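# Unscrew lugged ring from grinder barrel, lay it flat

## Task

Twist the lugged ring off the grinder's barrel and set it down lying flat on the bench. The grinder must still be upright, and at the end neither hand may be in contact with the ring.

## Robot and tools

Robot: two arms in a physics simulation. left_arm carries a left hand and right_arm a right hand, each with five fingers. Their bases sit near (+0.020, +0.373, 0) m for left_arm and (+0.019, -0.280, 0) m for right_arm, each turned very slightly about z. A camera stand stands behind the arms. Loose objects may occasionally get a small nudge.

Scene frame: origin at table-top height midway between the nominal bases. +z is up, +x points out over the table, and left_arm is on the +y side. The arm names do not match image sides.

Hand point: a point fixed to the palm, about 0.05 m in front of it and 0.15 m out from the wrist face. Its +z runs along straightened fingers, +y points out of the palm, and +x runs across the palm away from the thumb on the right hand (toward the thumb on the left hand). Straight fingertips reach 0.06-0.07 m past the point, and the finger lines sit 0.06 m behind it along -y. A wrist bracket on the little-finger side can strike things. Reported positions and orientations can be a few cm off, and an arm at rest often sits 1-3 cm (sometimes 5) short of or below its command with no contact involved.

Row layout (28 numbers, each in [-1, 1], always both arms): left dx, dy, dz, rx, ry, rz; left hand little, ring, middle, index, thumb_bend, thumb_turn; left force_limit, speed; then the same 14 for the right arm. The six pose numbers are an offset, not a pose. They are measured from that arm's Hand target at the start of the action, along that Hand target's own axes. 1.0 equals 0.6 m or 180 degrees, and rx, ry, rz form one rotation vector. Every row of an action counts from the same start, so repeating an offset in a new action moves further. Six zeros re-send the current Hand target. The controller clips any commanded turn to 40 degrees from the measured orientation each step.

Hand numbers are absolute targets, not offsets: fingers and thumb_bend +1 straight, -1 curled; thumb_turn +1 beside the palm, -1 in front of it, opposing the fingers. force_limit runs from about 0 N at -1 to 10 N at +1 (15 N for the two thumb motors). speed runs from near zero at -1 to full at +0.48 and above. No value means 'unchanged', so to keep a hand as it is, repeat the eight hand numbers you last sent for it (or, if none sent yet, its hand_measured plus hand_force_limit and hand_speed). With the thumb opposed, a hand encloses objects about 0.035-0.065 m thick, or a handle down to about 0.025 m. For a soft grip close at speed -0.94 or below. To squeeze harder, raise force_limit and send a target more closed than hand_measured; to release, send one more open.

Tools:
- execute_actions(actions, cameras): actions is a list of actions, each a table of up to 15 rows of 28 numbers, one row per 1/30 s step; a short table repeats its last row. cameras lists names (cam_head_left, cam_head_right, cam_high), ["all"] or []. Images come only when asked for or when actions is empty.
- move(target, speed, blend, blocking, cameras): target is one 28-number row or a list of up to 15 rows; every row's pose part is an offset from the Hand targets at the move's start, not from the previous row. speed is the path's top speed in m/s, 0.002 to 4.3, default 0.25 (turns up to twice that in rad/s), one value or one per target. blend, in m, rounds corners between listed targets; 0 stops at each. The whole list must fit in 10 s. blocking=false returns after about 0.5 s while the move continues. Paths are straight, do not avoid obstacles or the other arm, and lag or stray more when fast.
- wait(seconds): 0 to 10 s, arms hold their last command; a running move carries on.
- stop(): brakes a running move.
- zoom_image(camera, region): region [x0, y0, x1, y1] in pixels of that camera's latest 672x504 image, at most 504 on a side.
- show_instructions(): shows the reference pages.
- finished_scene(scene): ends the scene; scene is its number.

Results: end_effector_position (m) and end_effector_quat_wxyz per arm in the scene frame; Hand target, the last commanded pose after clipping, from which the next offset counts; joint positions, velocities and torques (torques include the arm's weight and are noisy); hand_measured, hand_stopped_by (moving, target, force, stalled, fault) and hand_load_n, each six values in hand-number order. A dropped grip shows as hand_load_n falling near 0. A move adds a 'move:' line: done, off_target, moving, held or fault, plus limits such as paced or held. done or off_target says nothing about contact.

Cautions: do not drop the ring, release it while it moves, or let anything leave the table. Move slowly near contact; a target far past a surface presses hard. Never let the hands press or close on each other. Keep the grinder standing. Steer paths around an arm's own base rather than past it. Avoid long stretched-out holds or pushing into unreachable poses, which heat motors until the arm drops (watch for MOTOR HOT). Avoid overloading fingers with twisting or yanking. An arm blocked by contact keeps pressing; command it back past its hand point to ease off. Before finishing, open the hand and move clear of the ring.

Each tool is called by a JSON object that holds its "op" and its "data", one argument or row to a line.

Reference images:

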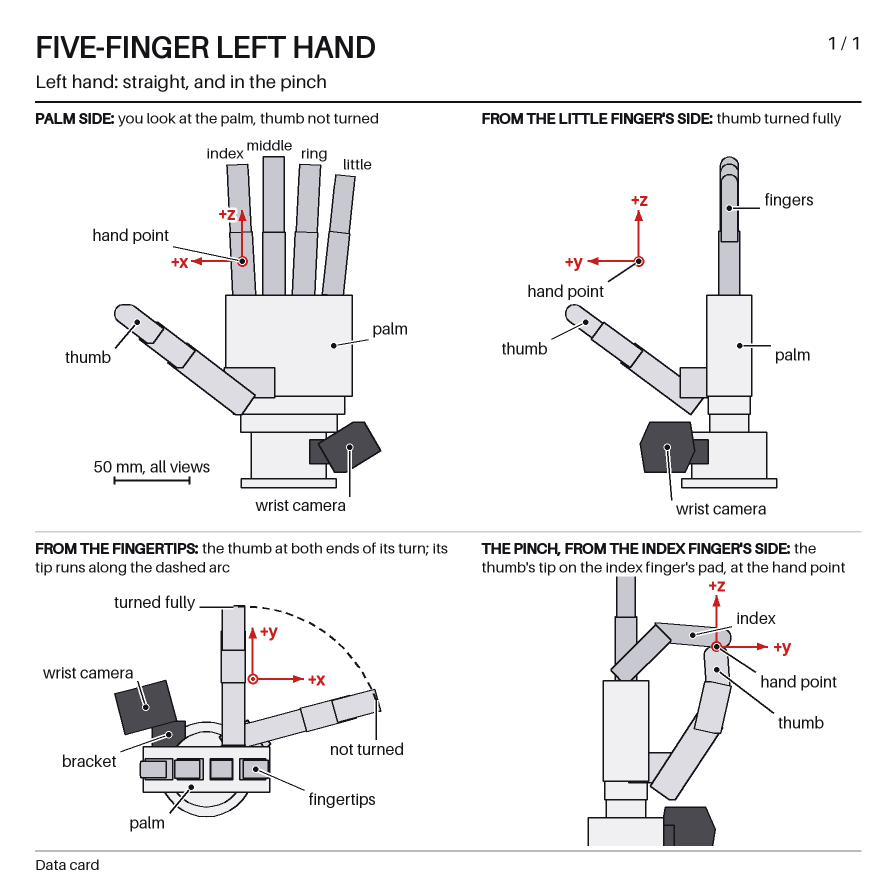

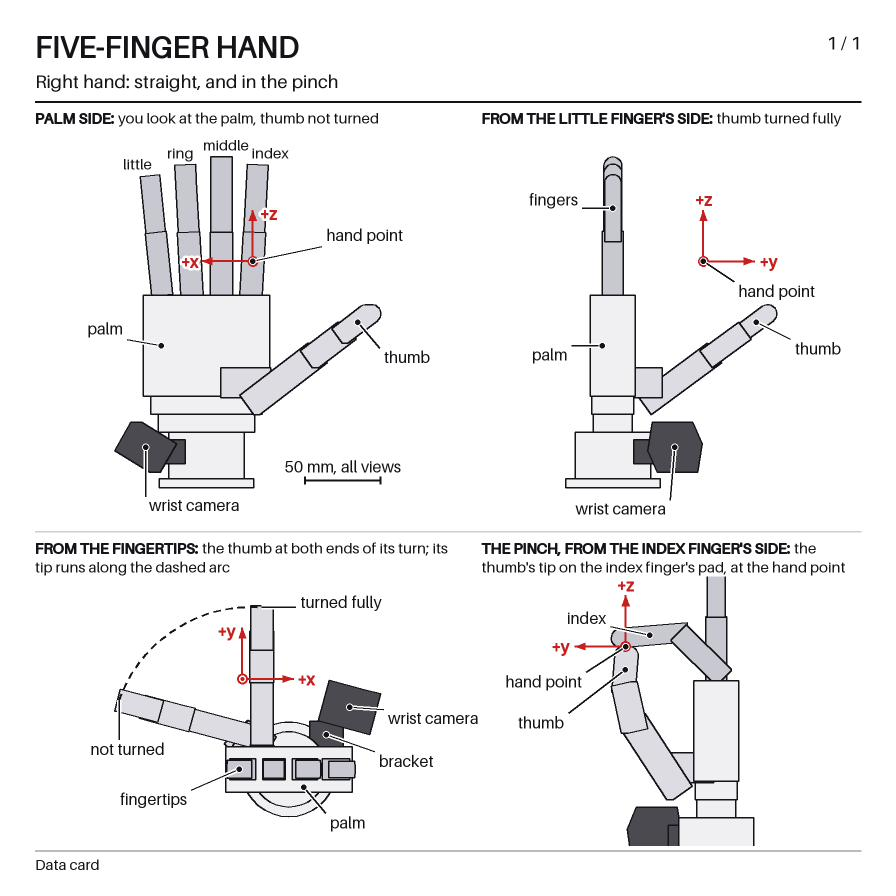

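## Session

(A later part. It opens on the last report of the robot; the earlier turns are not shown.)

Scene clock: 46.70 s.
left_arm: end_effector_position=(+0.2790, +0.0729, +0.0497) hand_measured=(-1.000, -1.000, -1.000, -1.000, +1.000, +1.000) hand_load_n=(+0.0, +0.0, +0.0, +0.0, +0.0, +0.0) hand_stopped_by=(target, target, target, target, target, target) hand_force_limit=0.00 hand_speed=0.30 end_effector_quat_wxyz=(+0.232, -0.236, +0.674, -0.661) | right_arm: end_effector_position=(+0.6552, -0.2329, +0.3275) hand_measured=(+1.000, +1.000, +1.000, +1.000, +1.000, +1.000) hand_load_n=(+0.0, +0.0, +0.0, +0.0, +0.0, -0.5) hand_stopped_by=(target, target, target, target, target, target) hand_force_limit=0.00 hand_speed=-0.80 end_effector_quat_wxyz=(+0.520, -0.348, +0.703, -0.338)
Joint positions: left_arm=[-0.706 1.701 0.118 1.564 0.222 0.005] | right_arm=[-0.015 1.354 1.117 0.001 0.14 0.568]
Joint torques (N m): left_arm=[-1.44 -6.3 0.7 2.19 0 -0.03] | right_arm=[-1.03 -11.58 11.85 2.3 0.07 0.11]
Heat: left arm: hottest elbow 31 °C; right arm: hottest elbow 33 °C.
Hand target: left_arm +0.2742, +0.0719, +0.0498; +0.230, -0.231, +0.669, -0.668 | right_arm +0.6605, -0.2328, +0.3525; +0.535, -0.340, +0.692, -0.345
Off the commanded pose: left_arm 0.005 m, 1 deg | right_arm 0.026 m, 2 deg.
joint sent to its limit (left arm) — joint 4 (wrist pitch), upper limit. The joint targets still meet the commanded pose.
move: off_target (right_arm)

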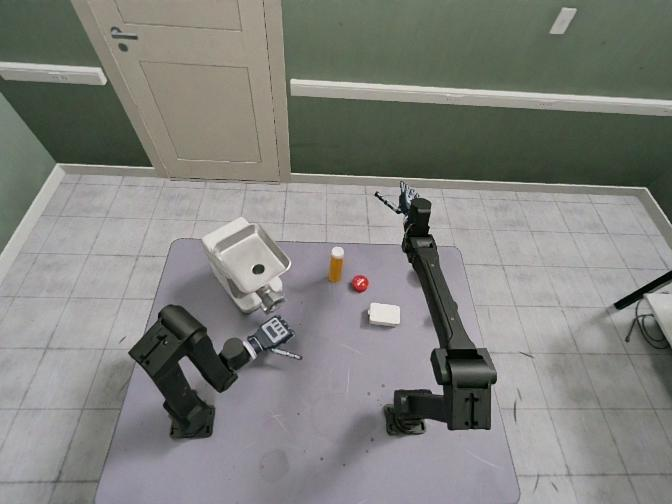

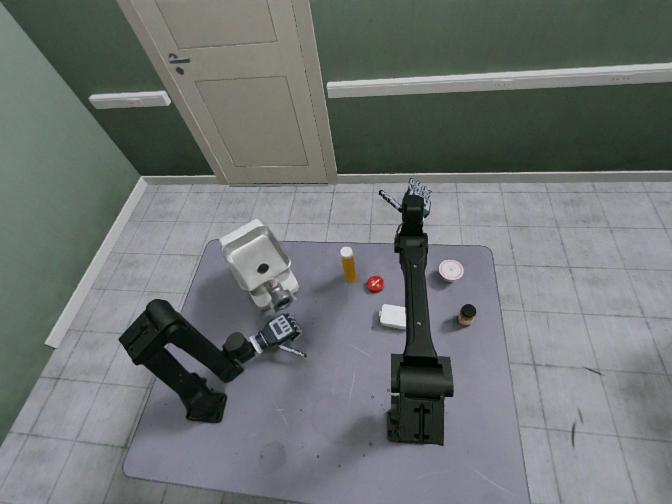

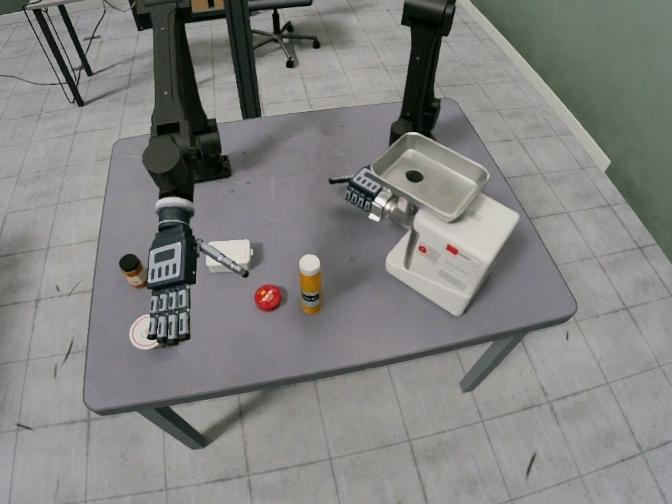

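{"op": "move", "data": {
  "target": [
    [-0.0333,0.02,-0.05,0,0,0,-1,-1,-1,-1,1,1,0,0.3,0,0,0,0,0,0,1,1,1,1,1,1,0,-0.8],
    [-0.1,0.02,-0.05,0,0,0,-1,-1,-1,-1,1,1,0,0.3,0,0,0,0,0,0,1,1,1,1,1,1,0,-0.8]
  ],
  "cameras": ["cam_head_left","cam_head_right","cam_high"],
  "speed": 0.08,
  "blend": [0.01,0]
}}

{"op": "zoom_image", "data": {
  "camera": "cam_high",
  "region": [340, 140, 430, 230]
}}

{"op": "zoom_image", "data": {
  "camera": "cam_head_right",
  "region": [235, 265, 315, 345]
}}

{"op": "zoom_image", "data": {
  "camera": "cam_head_left",
  "region": [225, 265, 305, 345]
}}

Scene clock: 50.67 s.
left_arm: end_effector_position=(+0.2939, +0.1319, +0.0344) hand_measured=(-1.000, -1.000, -1.000, -1.000, +1.000, +1.000) hand_load_n=(+0.0, +0.5, +0.0, +0.0, +0.0, +0.0) hand_stopped_by=(target, target, target, target, target, target) hand_force_limit=0.00 hand_speed=0.30 end_effector_quat_wxyz=(+0.212, -0.240, +0.689, -0.650) | right_arm: end_effector_position=(+0.6552, -0.2329, +0.3275) hand_measured=(+1.000, +1.000, +1.000, +1.000, +1.000, +1.000) hand_load_n=(+0.0, +0.0, +0.0, +0.0, +0.0, +0.0) hand_stopped_by=(target, target, target, target, target, target) hand_force_limit=0.00 hand_speed=-0.80 end_effector_quat_wxyz=(+0.520, -0.348, +0.703, -0.338)
Joint positions: left_arm=[-0.396 1.732 0.091 1.564 0.554 0.022] | right_arm=[-0.015 1.354 1.117 0.001 0.14 0.568]
Joint torques (N m): left_arm=[0.15 -6.36 1.73 2.3 0.06 0.07] | right_arm=[-1.2 -11.63 11.84 2.33 0.07 0.1]
Heat: left arm: hottest elbow 31 °C; right arm: hottest elbow 33 °C.
Hand target: left_arm +0.3028, +0.1325, +0.0378; +0.230, -0.231, +0.669, -0.668 | right_arm +0.6605, -0.2328, +0.3525; +0.535, -0.340, +0.692, -0.345
Off the commanded pose: left_arm 0.010 m, 4 deg | right_arm 0.026 m, 2 deg.
joint sent to its limit (left arm) — joint 4 (wrist pitch), upper limit. The joint targets still meet the commanded pose.
move: off_target (left_arm, right_arm)

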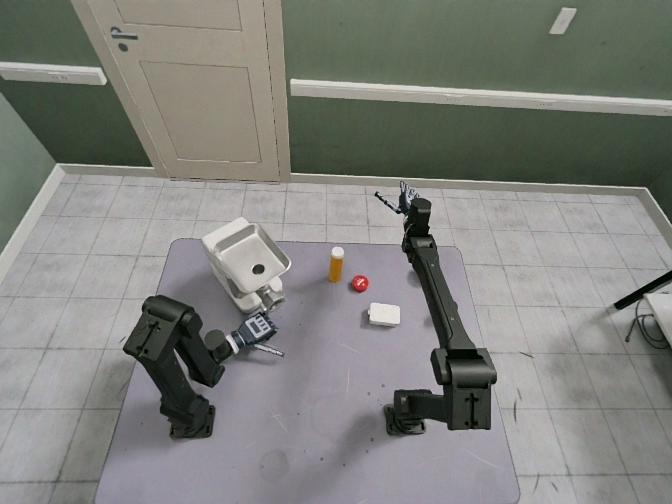

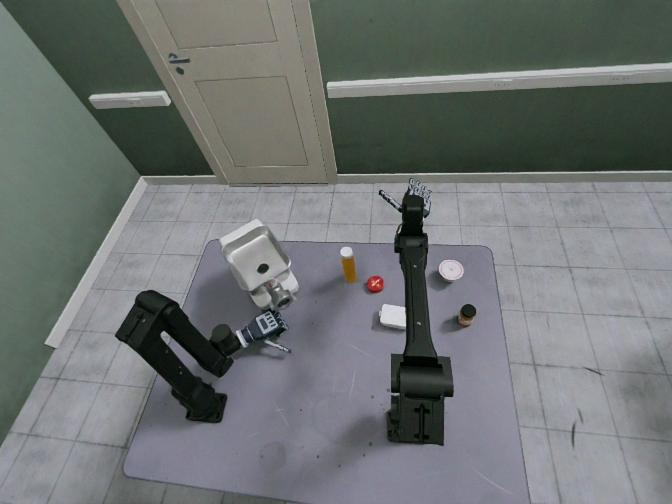

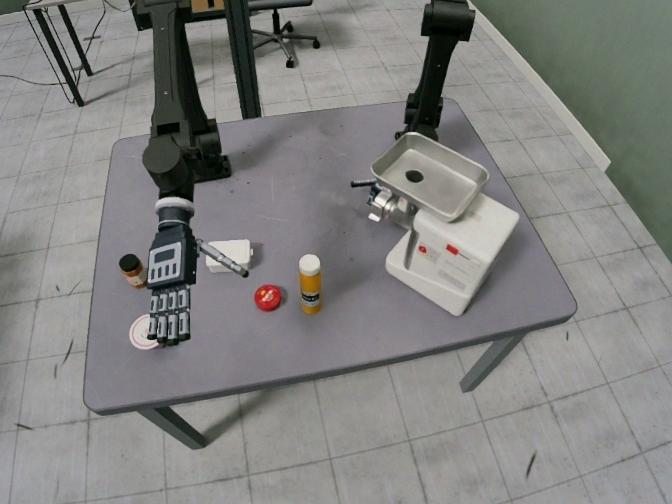

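Scaled by 5.600 from the camera's 672x504 image, which has a finer 960x720 frame.

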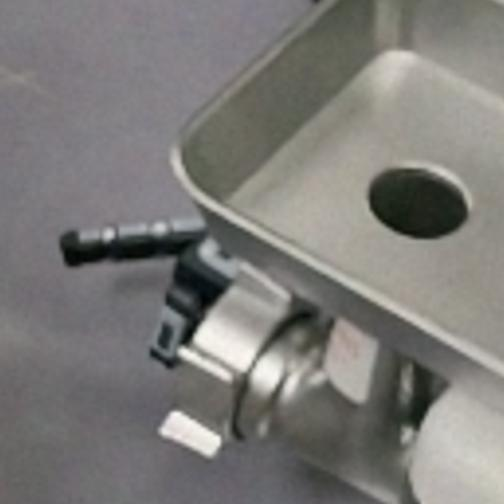

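Scaled by 6.300 from the camera's 672x504 image, which has a finer 960x720 frame.

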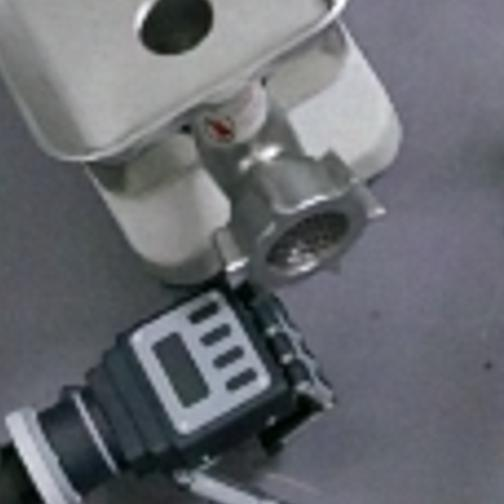

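Scaled by 6.300 from the camera's 672x504 image, which has a finer 960x720 frame.

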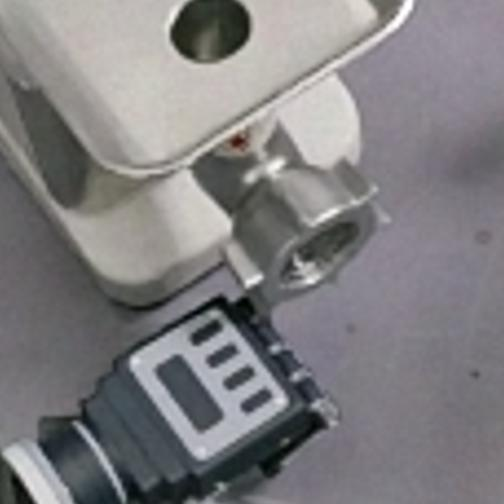

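{"op": "move", "data": {
  "target": [-0.0583,0,0,0,0,0,-1,-1,-1,-1,1,1,0,0.3,0,0,0,0,0,0,1,1,1,1,1,1,0,-0.8],
  "cameras": ["cam_head_left","cam_head_right","cam_high"],
  "speed": 0.08
}}

{"op": "zoom_image", "data": {
  "camera": "cam_high",
  "region": [340, 140, 430, 230]
}}

{"op": "zoom_image", "data": {
  "camera": "cam_head_right",
  "region": [235, 265, 315, 345]
}}

{"op": "zoom_image", "data": {
  "camera": "cam_head_left",
  "region": [225, 265, 305, 345]
}}

Scene clock: 52.13 s.
left_arm: end_effector_position=(+0.3215, +0.1526, +0.0343) hand_measured=(-1.000, -1.000, -1.000, -1.000, +1.000, +1.000) hand_load_n=(+0.0, +0.0, +0.0, +0.0, +0.0, -0.5) hand_stopped_by=(target, target, target, target, target, target) hand_force_limit=0.00 hand_speed=0.30 end_effector_quat_wxyz=(+0.216, -0.237, +0.683, -0.656) | right_arm: end_effector_position=(+0.6552, -0.2329, +0.3275) hand_measured=(+1.000, +1.000, +1.000, +1.000, +1.000, +1.000) hand_load_n=(-0.5, +0.0, +0.0, +0.0, +0.0, +0.0) hand_stopped_by=(target, target, target, target, target, target) hand_force_limit=0.00 hand_speed=-0.80 end_effector_quat_wxyz=(+0.520, -0.348, +0.703, -0.338)
Joint positions: left_arm=[-0.259 1.766 0.143 1.564 0.69 0.022] | right_arm=[-0.015 1.354 1.117 0.001 0.14 0.568]
Joint torques (N m): left_arm=[-0.21 -7 1.91 2.3 0.04 -0.01] | right_arm=[-1.08 -11.69 11.84 2.32 0.07 0.1]
Heat: left arm: hottest elbow 31 °C; right arm: hottest elbow 33 °C.
Hand target: left_arm +0.3305, +0.1541, +0.0378; +0.230, -0.231, +0.669, -0.668 | right_arm +0.6605, -0.2328, +0.3525; +0.535, -0.340, +0.692, -0.345
Off the commanded pose: left_arm 0.010 m, 3 deg | right_arm 0.026 m, 2 deg.
joint sent to its limit (left arm) — joint 4 (wrist pitch), upper limit. The joint targets still meet the commanded pose.
move: off_target (left_arm, right_arm)

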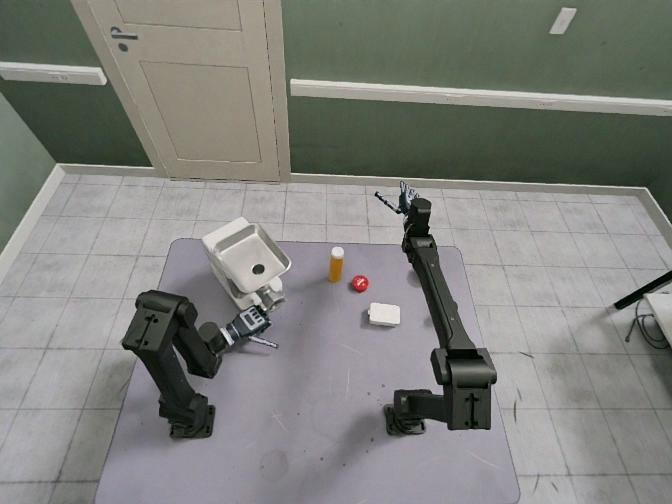

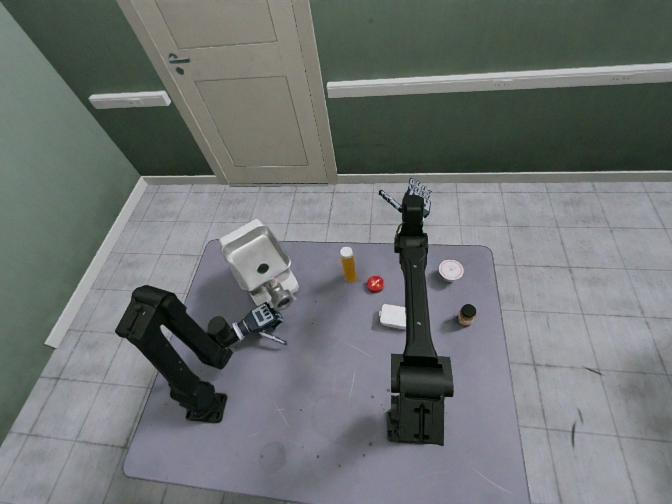

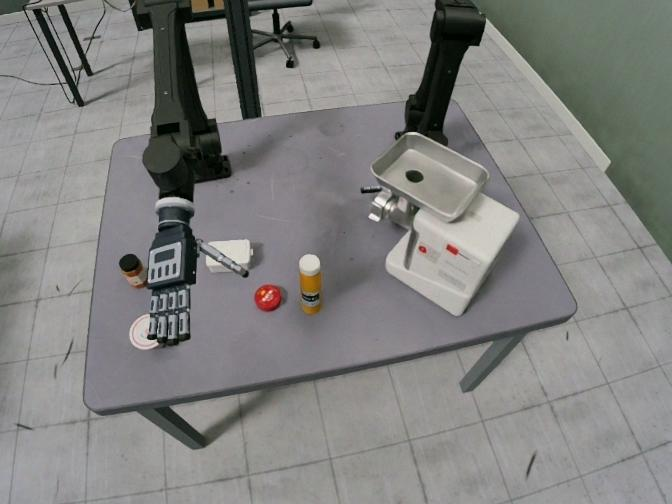

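Scaled by 5.600 from the camera's 672x504 image, which has a finer 960x720 frame.

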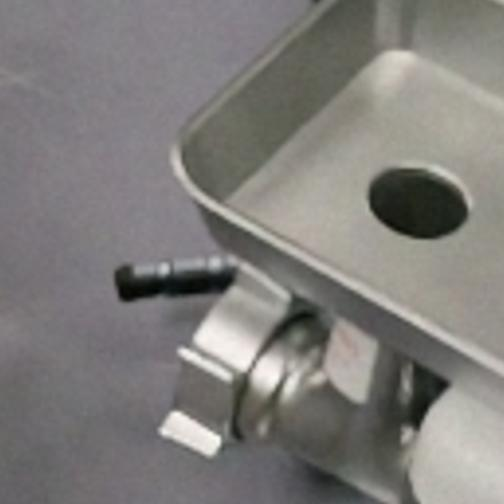

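Scaled by 6.300 from the camera's 672x504 image, which has a finer 960x720 frame.

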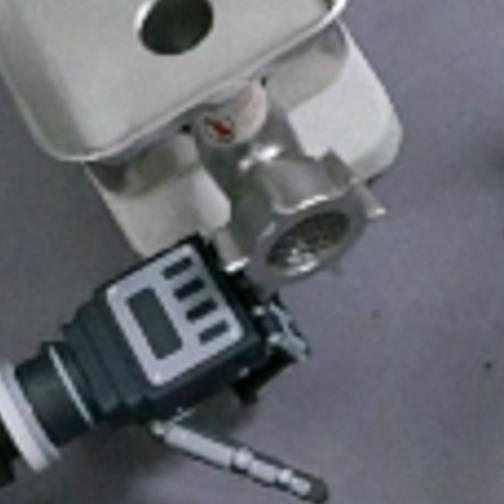

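Scaled by 6.300 from the camera's 672x504 image, which has a finer 960x720 frame.

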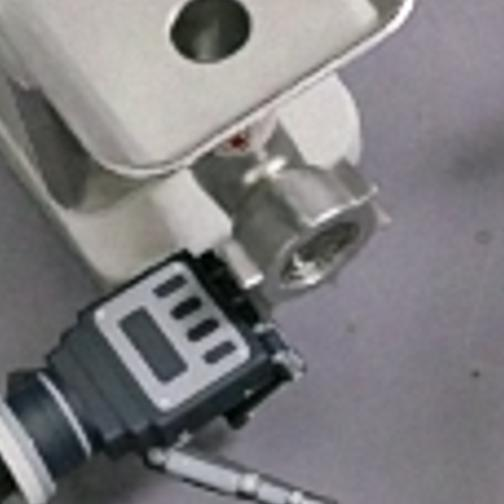

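{"op": "move", "data": {
  "target": [0,-0.0333,0,0,0,0,-1,-1,-1,-1,1,1,0,0.3,0,0,0,0,0,0,1,1,1,1,1,1,0,-0.8],
  "cameras": ["cam_head_left","cam_head_right","cam_high"],
  "speed": 0.05
}}

{"op": "zoom_image", "data": {
  "camera": "cam_head_right",
  "region": [245, 275, 305, 335]
}}

{"op": "zoom_image", "data": {
  "camera": "cam_head_left",
  "region": [240, 275, 300, 335]
}}

Scene clock: 62.17 s.
left_arm: end_effector_position=(+0.3218, +0.1546, +0.0411) hand_measured=(-1.000, -1.000, -1.000, -1.000, +1.000, +1.000) hand_load_n=(+0.0, +0.0, +0.0, +0.0, +0.0, +0.0) hand_stopped_by=(target, target, target, target, target, target) hand_force_limit=0.00 hand_speed=0.30 end_effector_quat_wxyz=(+0.217, -0.240, +0.681, -0.656) | right_arm: end_effector_position=(+0.6552, -0.2329, +0.3275) hand_measured=(+1.000, +1.000, +1.000, +1.000, +1.000, +1.000) hand_load_n=(+0.0, +0.0, +0.0, +0.0, +0.5, +0.0) hand_stopped_by=(target, target, target, target, target, target) hand_force_limit=0.00 hand_speed=-0.80 end_effector_quat_wxyz=(+0.520, -0.348, +0.703, -0.338)
Joint positions: left_arm=[-0.253 1.714 0.137 1.52 0.691 0.017] | right_arm=[-0.015 1.354 1.117 0.001 0.14 0.568]
Joint torques (N m): left_arm=[-0.09 -10.23 1.87 2.06 -0.01 -0.21] | right_arm=[-1.14 -11.63 11.84 2.32 0.07 0.11]
Heat: left arm: hottest elbow 30 °C; right arm: hottest elbow 34 °C.
Hand target: left_arm +0.3304, +0.1541, +0.0577; +0.230, -0.231, +0.669, -0.668 | right_arm +0.6605, -0.2328, +0.3525; +0.535, -0.340, +0.692, -0.345
Off the commanded pose: left_arm 0.019 m, 3 deg | right_arm 0.026 m, 2 deg.
move: off_target (left_arm, right_arm)

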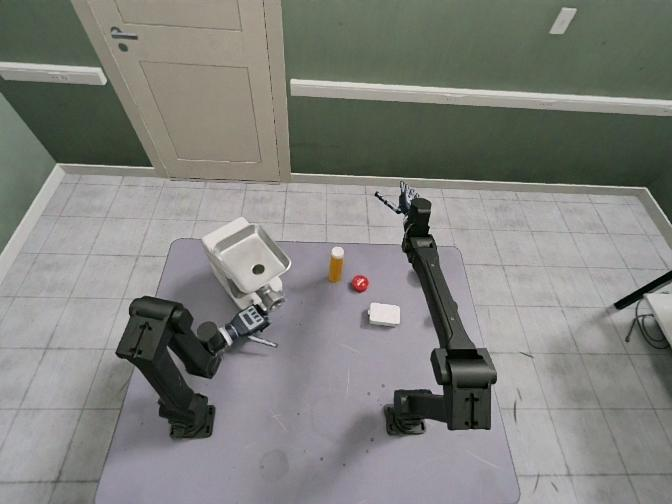

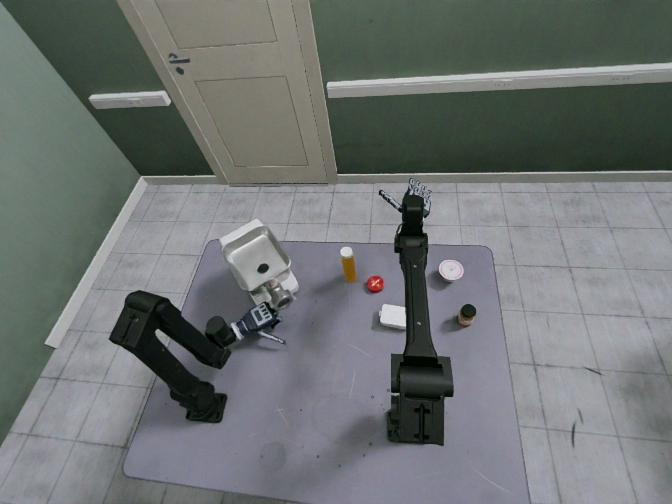

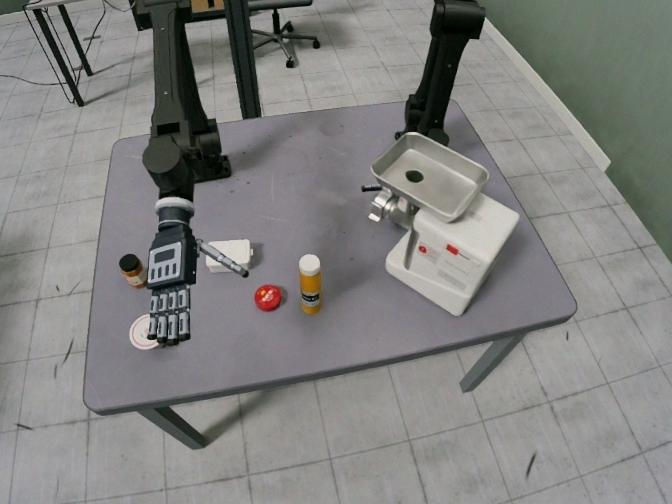

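Scaled by 8.400 from the camera's 672x504 image, which has a finer 960x720 frame.

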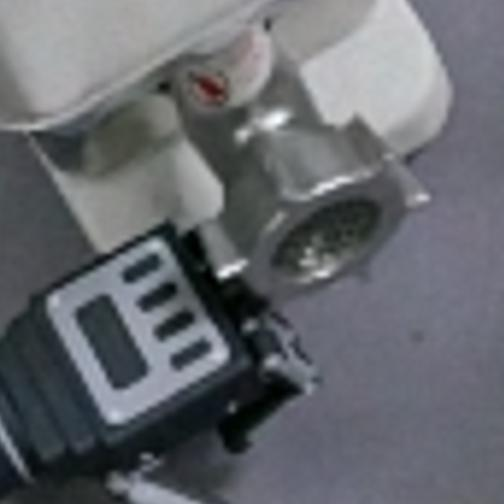

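Scaled by 8.400 from the camera's 672x504 image, which has a finer 960x720 frame.

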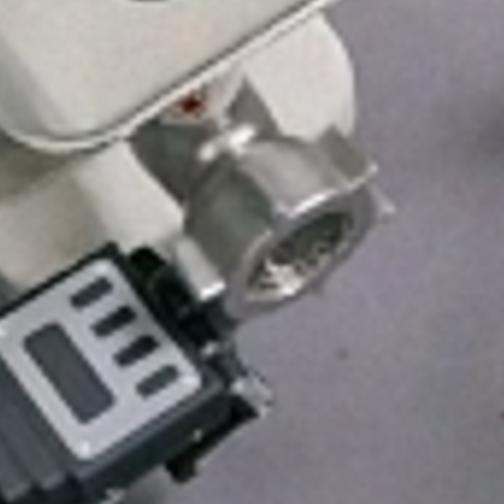

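{"op": "execute_actions", "data": {
  "actions": []
}}

{"op": "zoom_image", "data": {
  "camera": "cam_head_left",
  "region": [225, 265, 325, 345]
}}

Scene clock: 63.67 s.
left_arm: end_effector_position=(+0.3218, +0.1546, +0.0412) hand_measured=(-1.000, -1.000, -1.000, -1.000, +1.000, +1.000) hand_load_n=(+0.0, +0.0, +0.0, +0.0, +0.0, -0.5) hand_stopped_by=(target, target, target, target, target, target) hand_force_limit=0.00 hand_speed=0.30 end_effector_quat_wxyz=(+0.217, -0.240, +0.681, -0.656) | right_arm: end_effector_position=(+0.6552, -0.2329, +0.3275) hand_measured=(+1.000, +1.000, +1.000, +1.000, +1.000, +1.000) hand_load_n=(+0.0, +0.0, +0.0, +0.0, +0.0, -0.5) hand_stopped_by=(target, target, target, target, target, target) hand_force_limit=0.00 hand_speed=-0.80 end_effector_quat_wxyz=(+0.520, -0.348, +0.703, -0.338)
Joint positions: left_arm=[-0.253 1.714 0.137 1.52 0.691 0.017] | right_arm=[-0.015 1.354 1.117 0.001 0.14 0.568]
Joint velocities: within noise
Joint torques (N m): left_arm=[-0.32 -10.4 1.91 1.91 0.01 -0.22] | right_arm=[-1.14 -11.63 11.82 2.32 0.07 0.1]
Heat: left arm: hottest elbow 30 °C; right arm: hottest elbow 34 °C.
Hand target: left_arm +0.3304, +0.1541, +0.0577; +0.230, -0.231, +0.669, -0.668 | right_arm +0.6605, -0.2328, +0.3525; +0.535, -0.340, +0.692, -0.345
Off the commanded pose: left_arm 0.019 m, 3 deg | right_arm 0.026 m, 2 deg.

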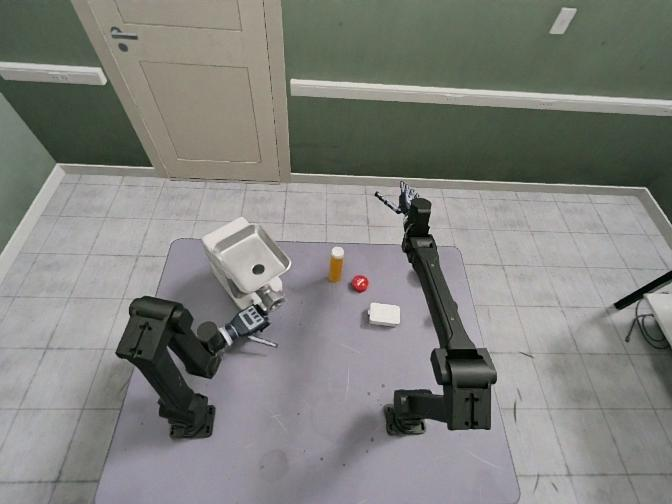

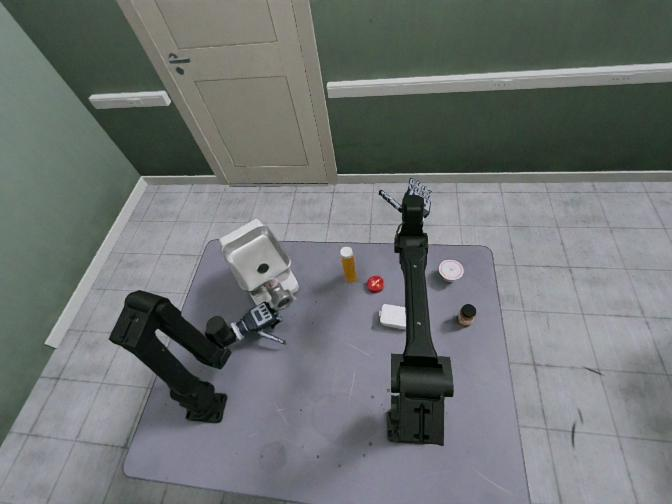

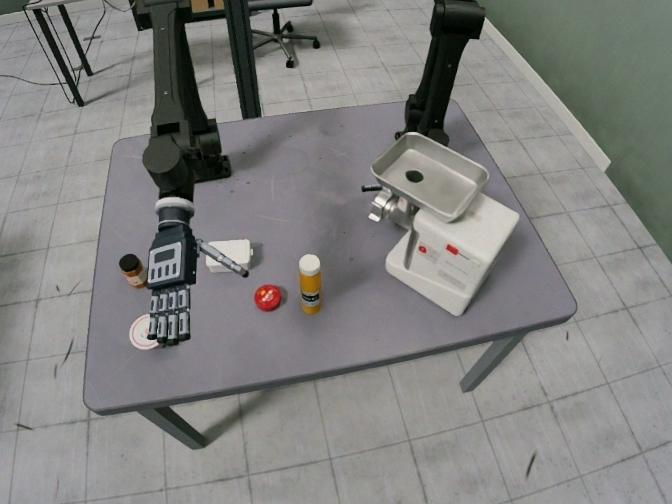

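Scaled by 5.040 from the camera's 672x504 image, which has a finer 960x720 frame.

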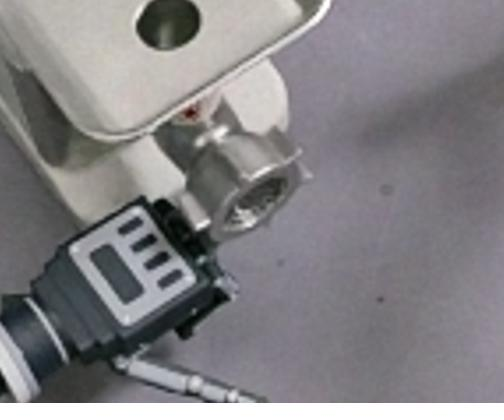

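{"op": "move", "data": {
  "target": [0,-0.0333,0,0,0,0,-1,-1,-1,-1,1,1,-1,0.3,0,0,0,0,0,0,1,1,1,1,1,1,0,-0.8],
  "speed": 0.1
}}

{"op": "execute_actions", "data": {
  "actions": [],
  "cameras": ["cam_head_left","cam_head_right","cam_high"]
}}

{"op": "zoom_image", "data": {
  "camera": "cam_head_left",
  "region": [240, 275, 300, 335]
}}

{"op": "zoom_image", "data": {
  "camera": "cam_high",
  "region": [340, 150, 430, 240]
}}

Scene clock: 65.27 s.
left_arm: end_effector_position=(+0.3190, +0.1576, +0.0603) hand_measured=(-1.000, -1.000, -1.000, -1.000, +1.000, +1.000) hand_load_n=(+0.0, +0.0, -1.0, +0.0, +0.0, +0.0) hand_stopped_by=(target, target, target, target, target, target) hand_force_limit=-1.00 hand_speed=0.30 end_effector_quat_wxyz=(+0.217, -0.246, +0.680, -0.655) | right_arm: end_effector_position=(+0.6552, -0.2329, +0.3275) hand_measured=(+1.000, +1.000, +1.000, +1.000, +1.000, +1.000) hand_load_n=(+0.0, +0.0, +0.0, +0.0, +0.0, -0.5) hand_stopped_by=(target, target, target, target, target, target) hand_force_limit=0.00 hand_speed=-0.80 end_effector_quat_wxyz=(+0.520, -0.348, +0.703, -0.338)
Joint positions: left_arm=[-0.245 1.544 0.124 1.36 0.691 0.012] | right_arm=[-0.015 1.354 1.117 0.001 0.14 0.568]
Joint torques (N m): left_arm=[-0.91 -8.41 3.95 1.81 0.02 -0.14] | right_arm=[-1.08 -11.69 11.84 2.32 0.07 0.11]
Heat: left arm: hottest elbow 30 °C; right arm: hottest elbow 34 °C.
Hand target: left_arm +0.3304, +0.1541, +0.0777; +0.230, -0.231, +0.669, -0.668 | right_arm +0.6605, -0.2328, +0.3525; +0.535, -0.340, +0.692, -0.345
Off the commanded pose: left_arm 0.021 m, 3 deg | right_arm 0.026 m, 2 deg.
move: off_target (left_arm, right_arm)

Scene clock: 65.27 s.
left_arm: end_effector_position=(+0.3190, +0.1576, +0.0603) hand_measured=(-1.000, -1.000, -1.000, -1.000, +1.000, +1.000) hand_load_n=(+0.0, +0.0, -1.0, +0.0, +0.0, +0.0) hand_stopped_by=(target, target, target, target, target, target) hand_force_limit=-1.00 hand_speed=0.30 end_effector_quat_wxyz=(+0.217, -0.246, +0.680, -0.655) | right_arm: end_effector_position=(+0.6552, -0.2329, +0.3275) hand_measured=(+1.000, +1.000, +1.000, +1.000, +1.000, +1.000) hand_load_n=(+0.0, +0.0, +0.0, +0.0, +0.0, -0.5) hand_stopped_by=(target, target, target, target, target, target) hand_force_limit=0.00 hand_speed=-0.80 end_effector_quat_wxyz=(+0.520, -0.348, +0.703, -0.338)
Joint positions: left_arm=[-0.245 1.544 0.124 1.36 0.691 0.012] | right_arm=[-0.015 1.354 1.117 0.001 0.14 0.568]
Joint velocities: within noise
Joint torques (N m): left_arm=[-0.91 -8.41 3.95 1.81 0.02 -0.14] | right_arm=[-1.08 -11.69 11.84 2.32 0.07 0.11]
Heat: left arm: hottest elbow 30 °C; right arm: hottest elbow 34 °C.
Hand target: left_arm +0.3304, +0.1541, +0.0777; +0.230, -0.231, +0.669, -0.668 | right_arm +0.6605, -0.2328, +0.3525; +0.535, -0.340, +0.692, -0.345
Off the commanded pose: left_arm 0.021 m, 3 deg | right_arm 0.026 m, 2 deg.

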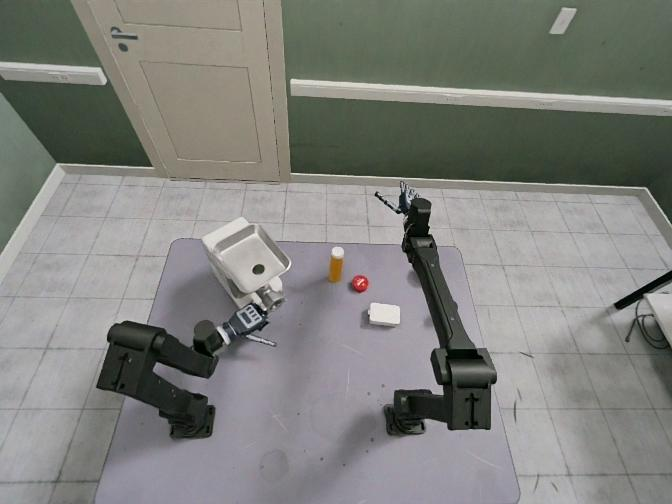

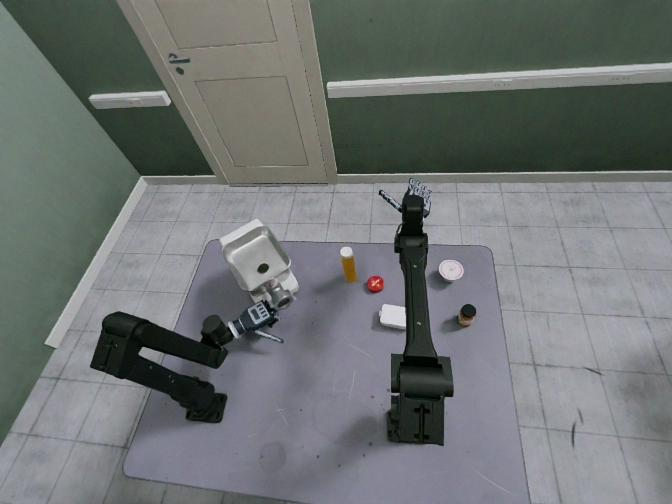

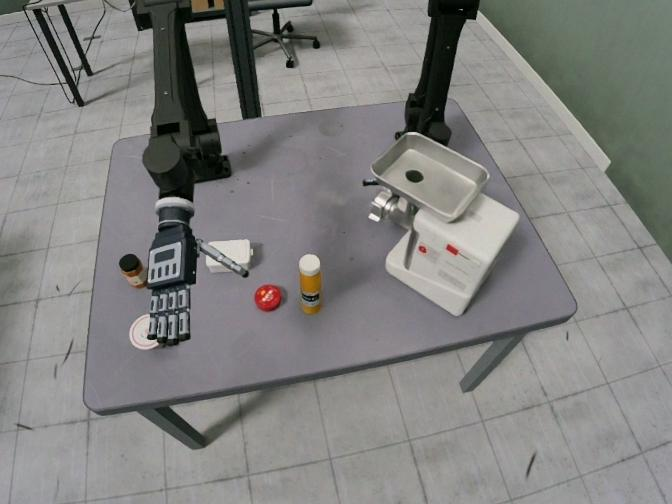

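Scaled by 8.400 from the camera's 672x504 image, which has a finer 960x720 frame.

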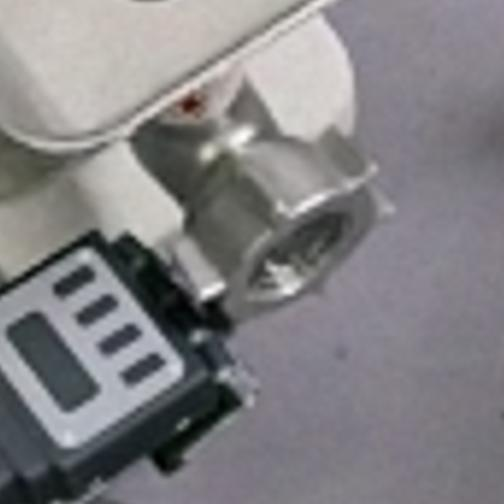

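Scaled by 5.600 from the camera's 672x504 image, which has a finer 960x720 frame.

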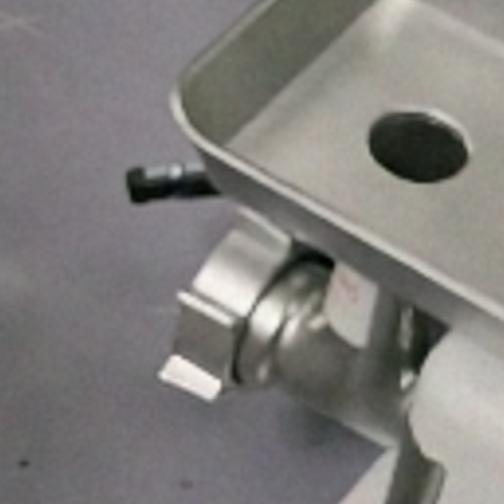

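{"op": "move", "data": {
  "target": [0,0,0.12,0,0,0,-1,-1,-1,-1,1,1,-1,0.3,0,0,0,0,0,0,1,1,1,1,1,1,0,-0.8],
  "speed": 0.08,
  "cameras": ["cam_head_left","cam_high"]
}}

{"op": "zoom_image", "data": {
  "camera": "cam_head_left",
  "region": [240, 275, 300, 335]
}}

{"op": "zoom_image", "data": {
  "camera": "cam_high",
  "region": [340, 150, 430, 240]
}}

Scene clock: 67.47 s.
left_arm: end_effector_position=(+0.3286, +0.1398, +0.0483) hand_measured=(-1.000, -1.000, -1.000, -1.000, +1.000, +1.000) hand_load_n=(+0.0, +0.0, +0.0, +0.0, +0.0, +0.0) hand_stopped_by=(target, target, target, target, target, target) hand_force_limit=-1.00 hand_speed=0.30 end_effector_quat_wxyz=(+0.220, -0.279, +0.686, -0.635) | right_arm: end_effector_position=(+0.6552, -0.2329, +0.3275) hand_measured=(+1.000, +1.000, +1.000, +1.000, +1.000, +1.000) hand_load_n=(+0.0, +0.0, +0.0, +0.0, +0.0, -0.5) hand_stopped_by=(target, target, target, target, target, target) hand_force_limit=0.00 hand_speed=-0.80 end_effector_quat_wxyz=(+0.520, -0.348, +0.703, -0.338)
Joint positions: left_arm=[-0.35 1.552 0.153 1.286 0.53 0.005] | right_arm=[-0.015 1.354 1.117 0.001 0.14 0.568]
Joint torques (N m): left_arm=[-5.13 -5.13 11.51 1.47 0.16 -0.13] | right_arm=[-1.08 -11.69 11.85 2.32 0.07 0.1]
Heat: left arm: hottest elbow 30 °C; right arm: hottest elbow 34 °C.
Hand target: left_arm +0.3749, +0.0974, +0.0776; +0.230, -0.231, +0.669, -0.668 | right_arm +0.6605, -0.2328, +0.3525; +0.535, -0.340, +0.692, -0.345
Off the commanded pose: left_arm 0.069 m, 7 deg | right_arm 0.026 m, 2 deg.
move: off_target (left_arm, right_arm)
Images, in order (width x height): cam_head_left 672x504, cam_high 672x504.

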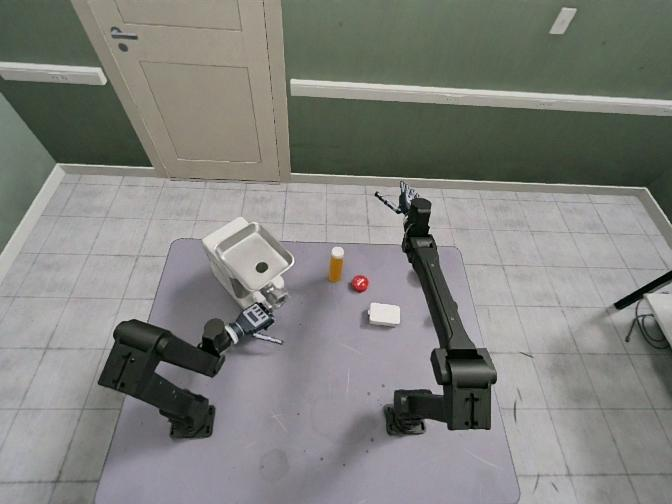

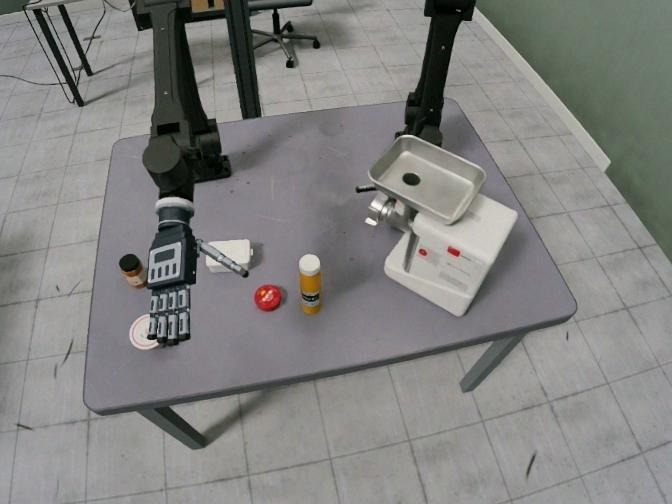

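Scaled by 8.400 from the camera's 672x504 image, which has a finer 960x720 frame.

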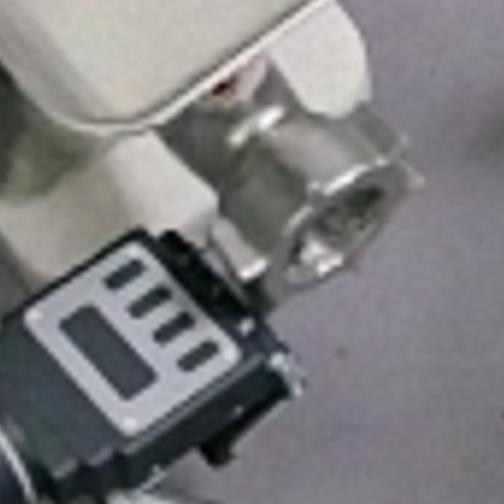

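Scaled by 5.600 from the camera's 672x504 image, which has a finer 960x720 frame.

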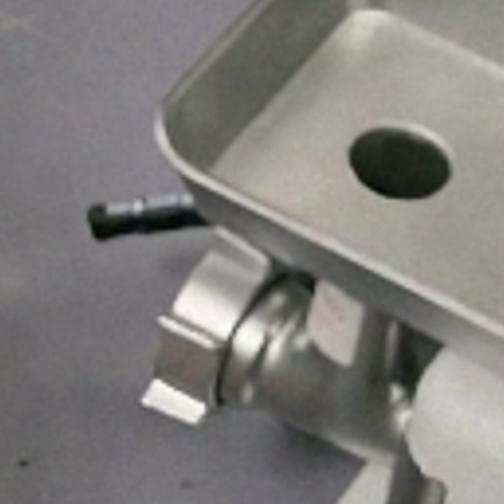

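{"op": "move", "data": {
  "target": [0,0.01,-0.1,0,0,0,-1,-1,-1,-1,1,1,-1,0.3,0,0,0,0,0,0,1,1,1,1,1,1,0,-0.8],
  "speed": 0.1,
  "cameras": ["cam_head_left","cam_head_right","cam_high"]
}}

{"op": "zoom_image", "data": {
  "camera": "cam_head_left",
  "region": [240, 275, 300, 335]
}}

{"op": "zoom_image", "data": {
  "camera": "cam_head_right",
  "region": [245, 265, 305, 325]
}}

{"op": "zoom_image", "data": {
  "camera": "cam_high",
  "region": [340, 150, 430, 240]
}}

Scene clock: 73.47 s.
left_arm: end_effector_position=(+0.3265, +0.1440, +0.0631) hand_measured=(-1.000, -1.000, -1.000, -1.000, +1.000, +1.000) hand_load_n=(+0.0, +0.5, -0.5, +0.0, +0.5, -0.5) hand_stopped_by=(target, target, target, target, target, target) hand_force_limit=-1.00 hand_speed=0.30 end_effector_quat_wxyz=(+0.217, -0.238, +0.678, -0.661) | right_arm: end_effector_position=(+0.6552, -0.2329, +0.3275) hand_measured=(+1.000, +1.000, +1.000, +1.000, +1.000, +1.000) hand_load_n=(+0.0, +0.0, -0.5, +0.0, +0.0, -0.5) hand_stopped_by=(target, target, target, target, target, target) hand_force_limit=0.00 hand_speed=-0.80 end_effector_quat_wxyz=(+0.520, -0.348, +0.703, -0.338)
Joint positions: left_arm=[-0.29 1.568 0.153 1.374 0.657 0.005] | right_arm=[-0.015 1.354 1.117 0.001 0.14 0.568]
Joint torques (N m): left_arm=[0.15 -6.07 3.74 2.47 -0.05 -0.07] | right_arm=[-1.2 -11.63 11.85 2.32 0.07 0.11]
Heat: left arm: hottest elbow 30 °C; right arm: hottest elbow 35 °C.
Hand target: left_arm +0.3379, +0.1447, +0.0717; +0.230, -0.231, +0.669, -0.668 | right_arm +0.6605, -0.2328, +0.3525; +0.535, -0.340, +0.692, -0.345
Off the commanded pose: left_arm 0.014 m, 2 deg | right_arm 0.026 m, 2 deg.
move: off_target (left_arm, right_arm)

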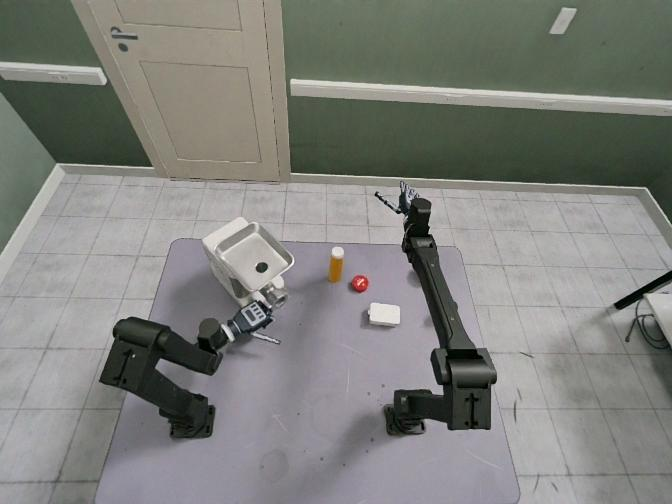

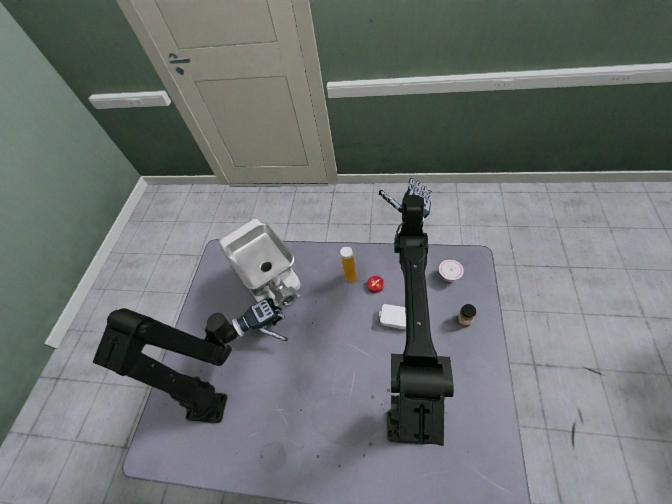

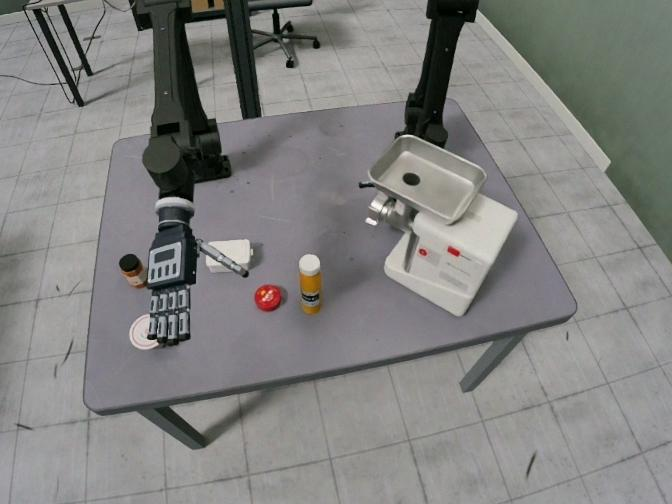

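Scaled by 8.400 from the camera's 672x504 image, which has a finer 960x720 frame.

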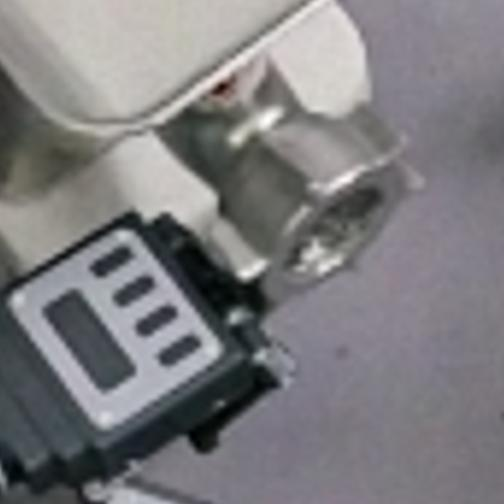

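Scaled by 8.400 from the camera's 672x504 image, which has a finer 960x720 frame.

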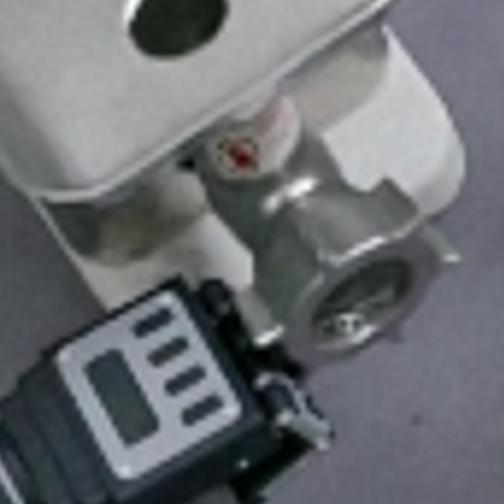

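Scaled by 5.600 from the camera's 672x504 image, which has a finer 960x720 frame.

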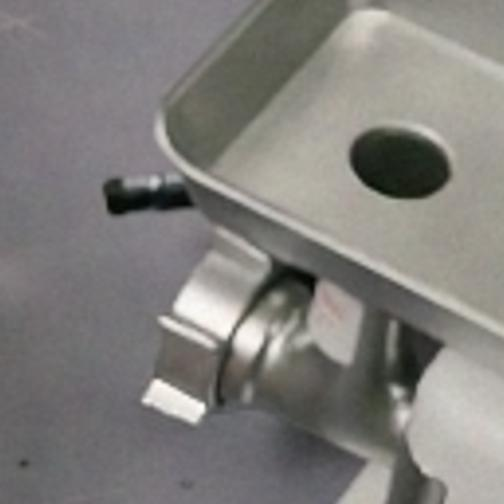

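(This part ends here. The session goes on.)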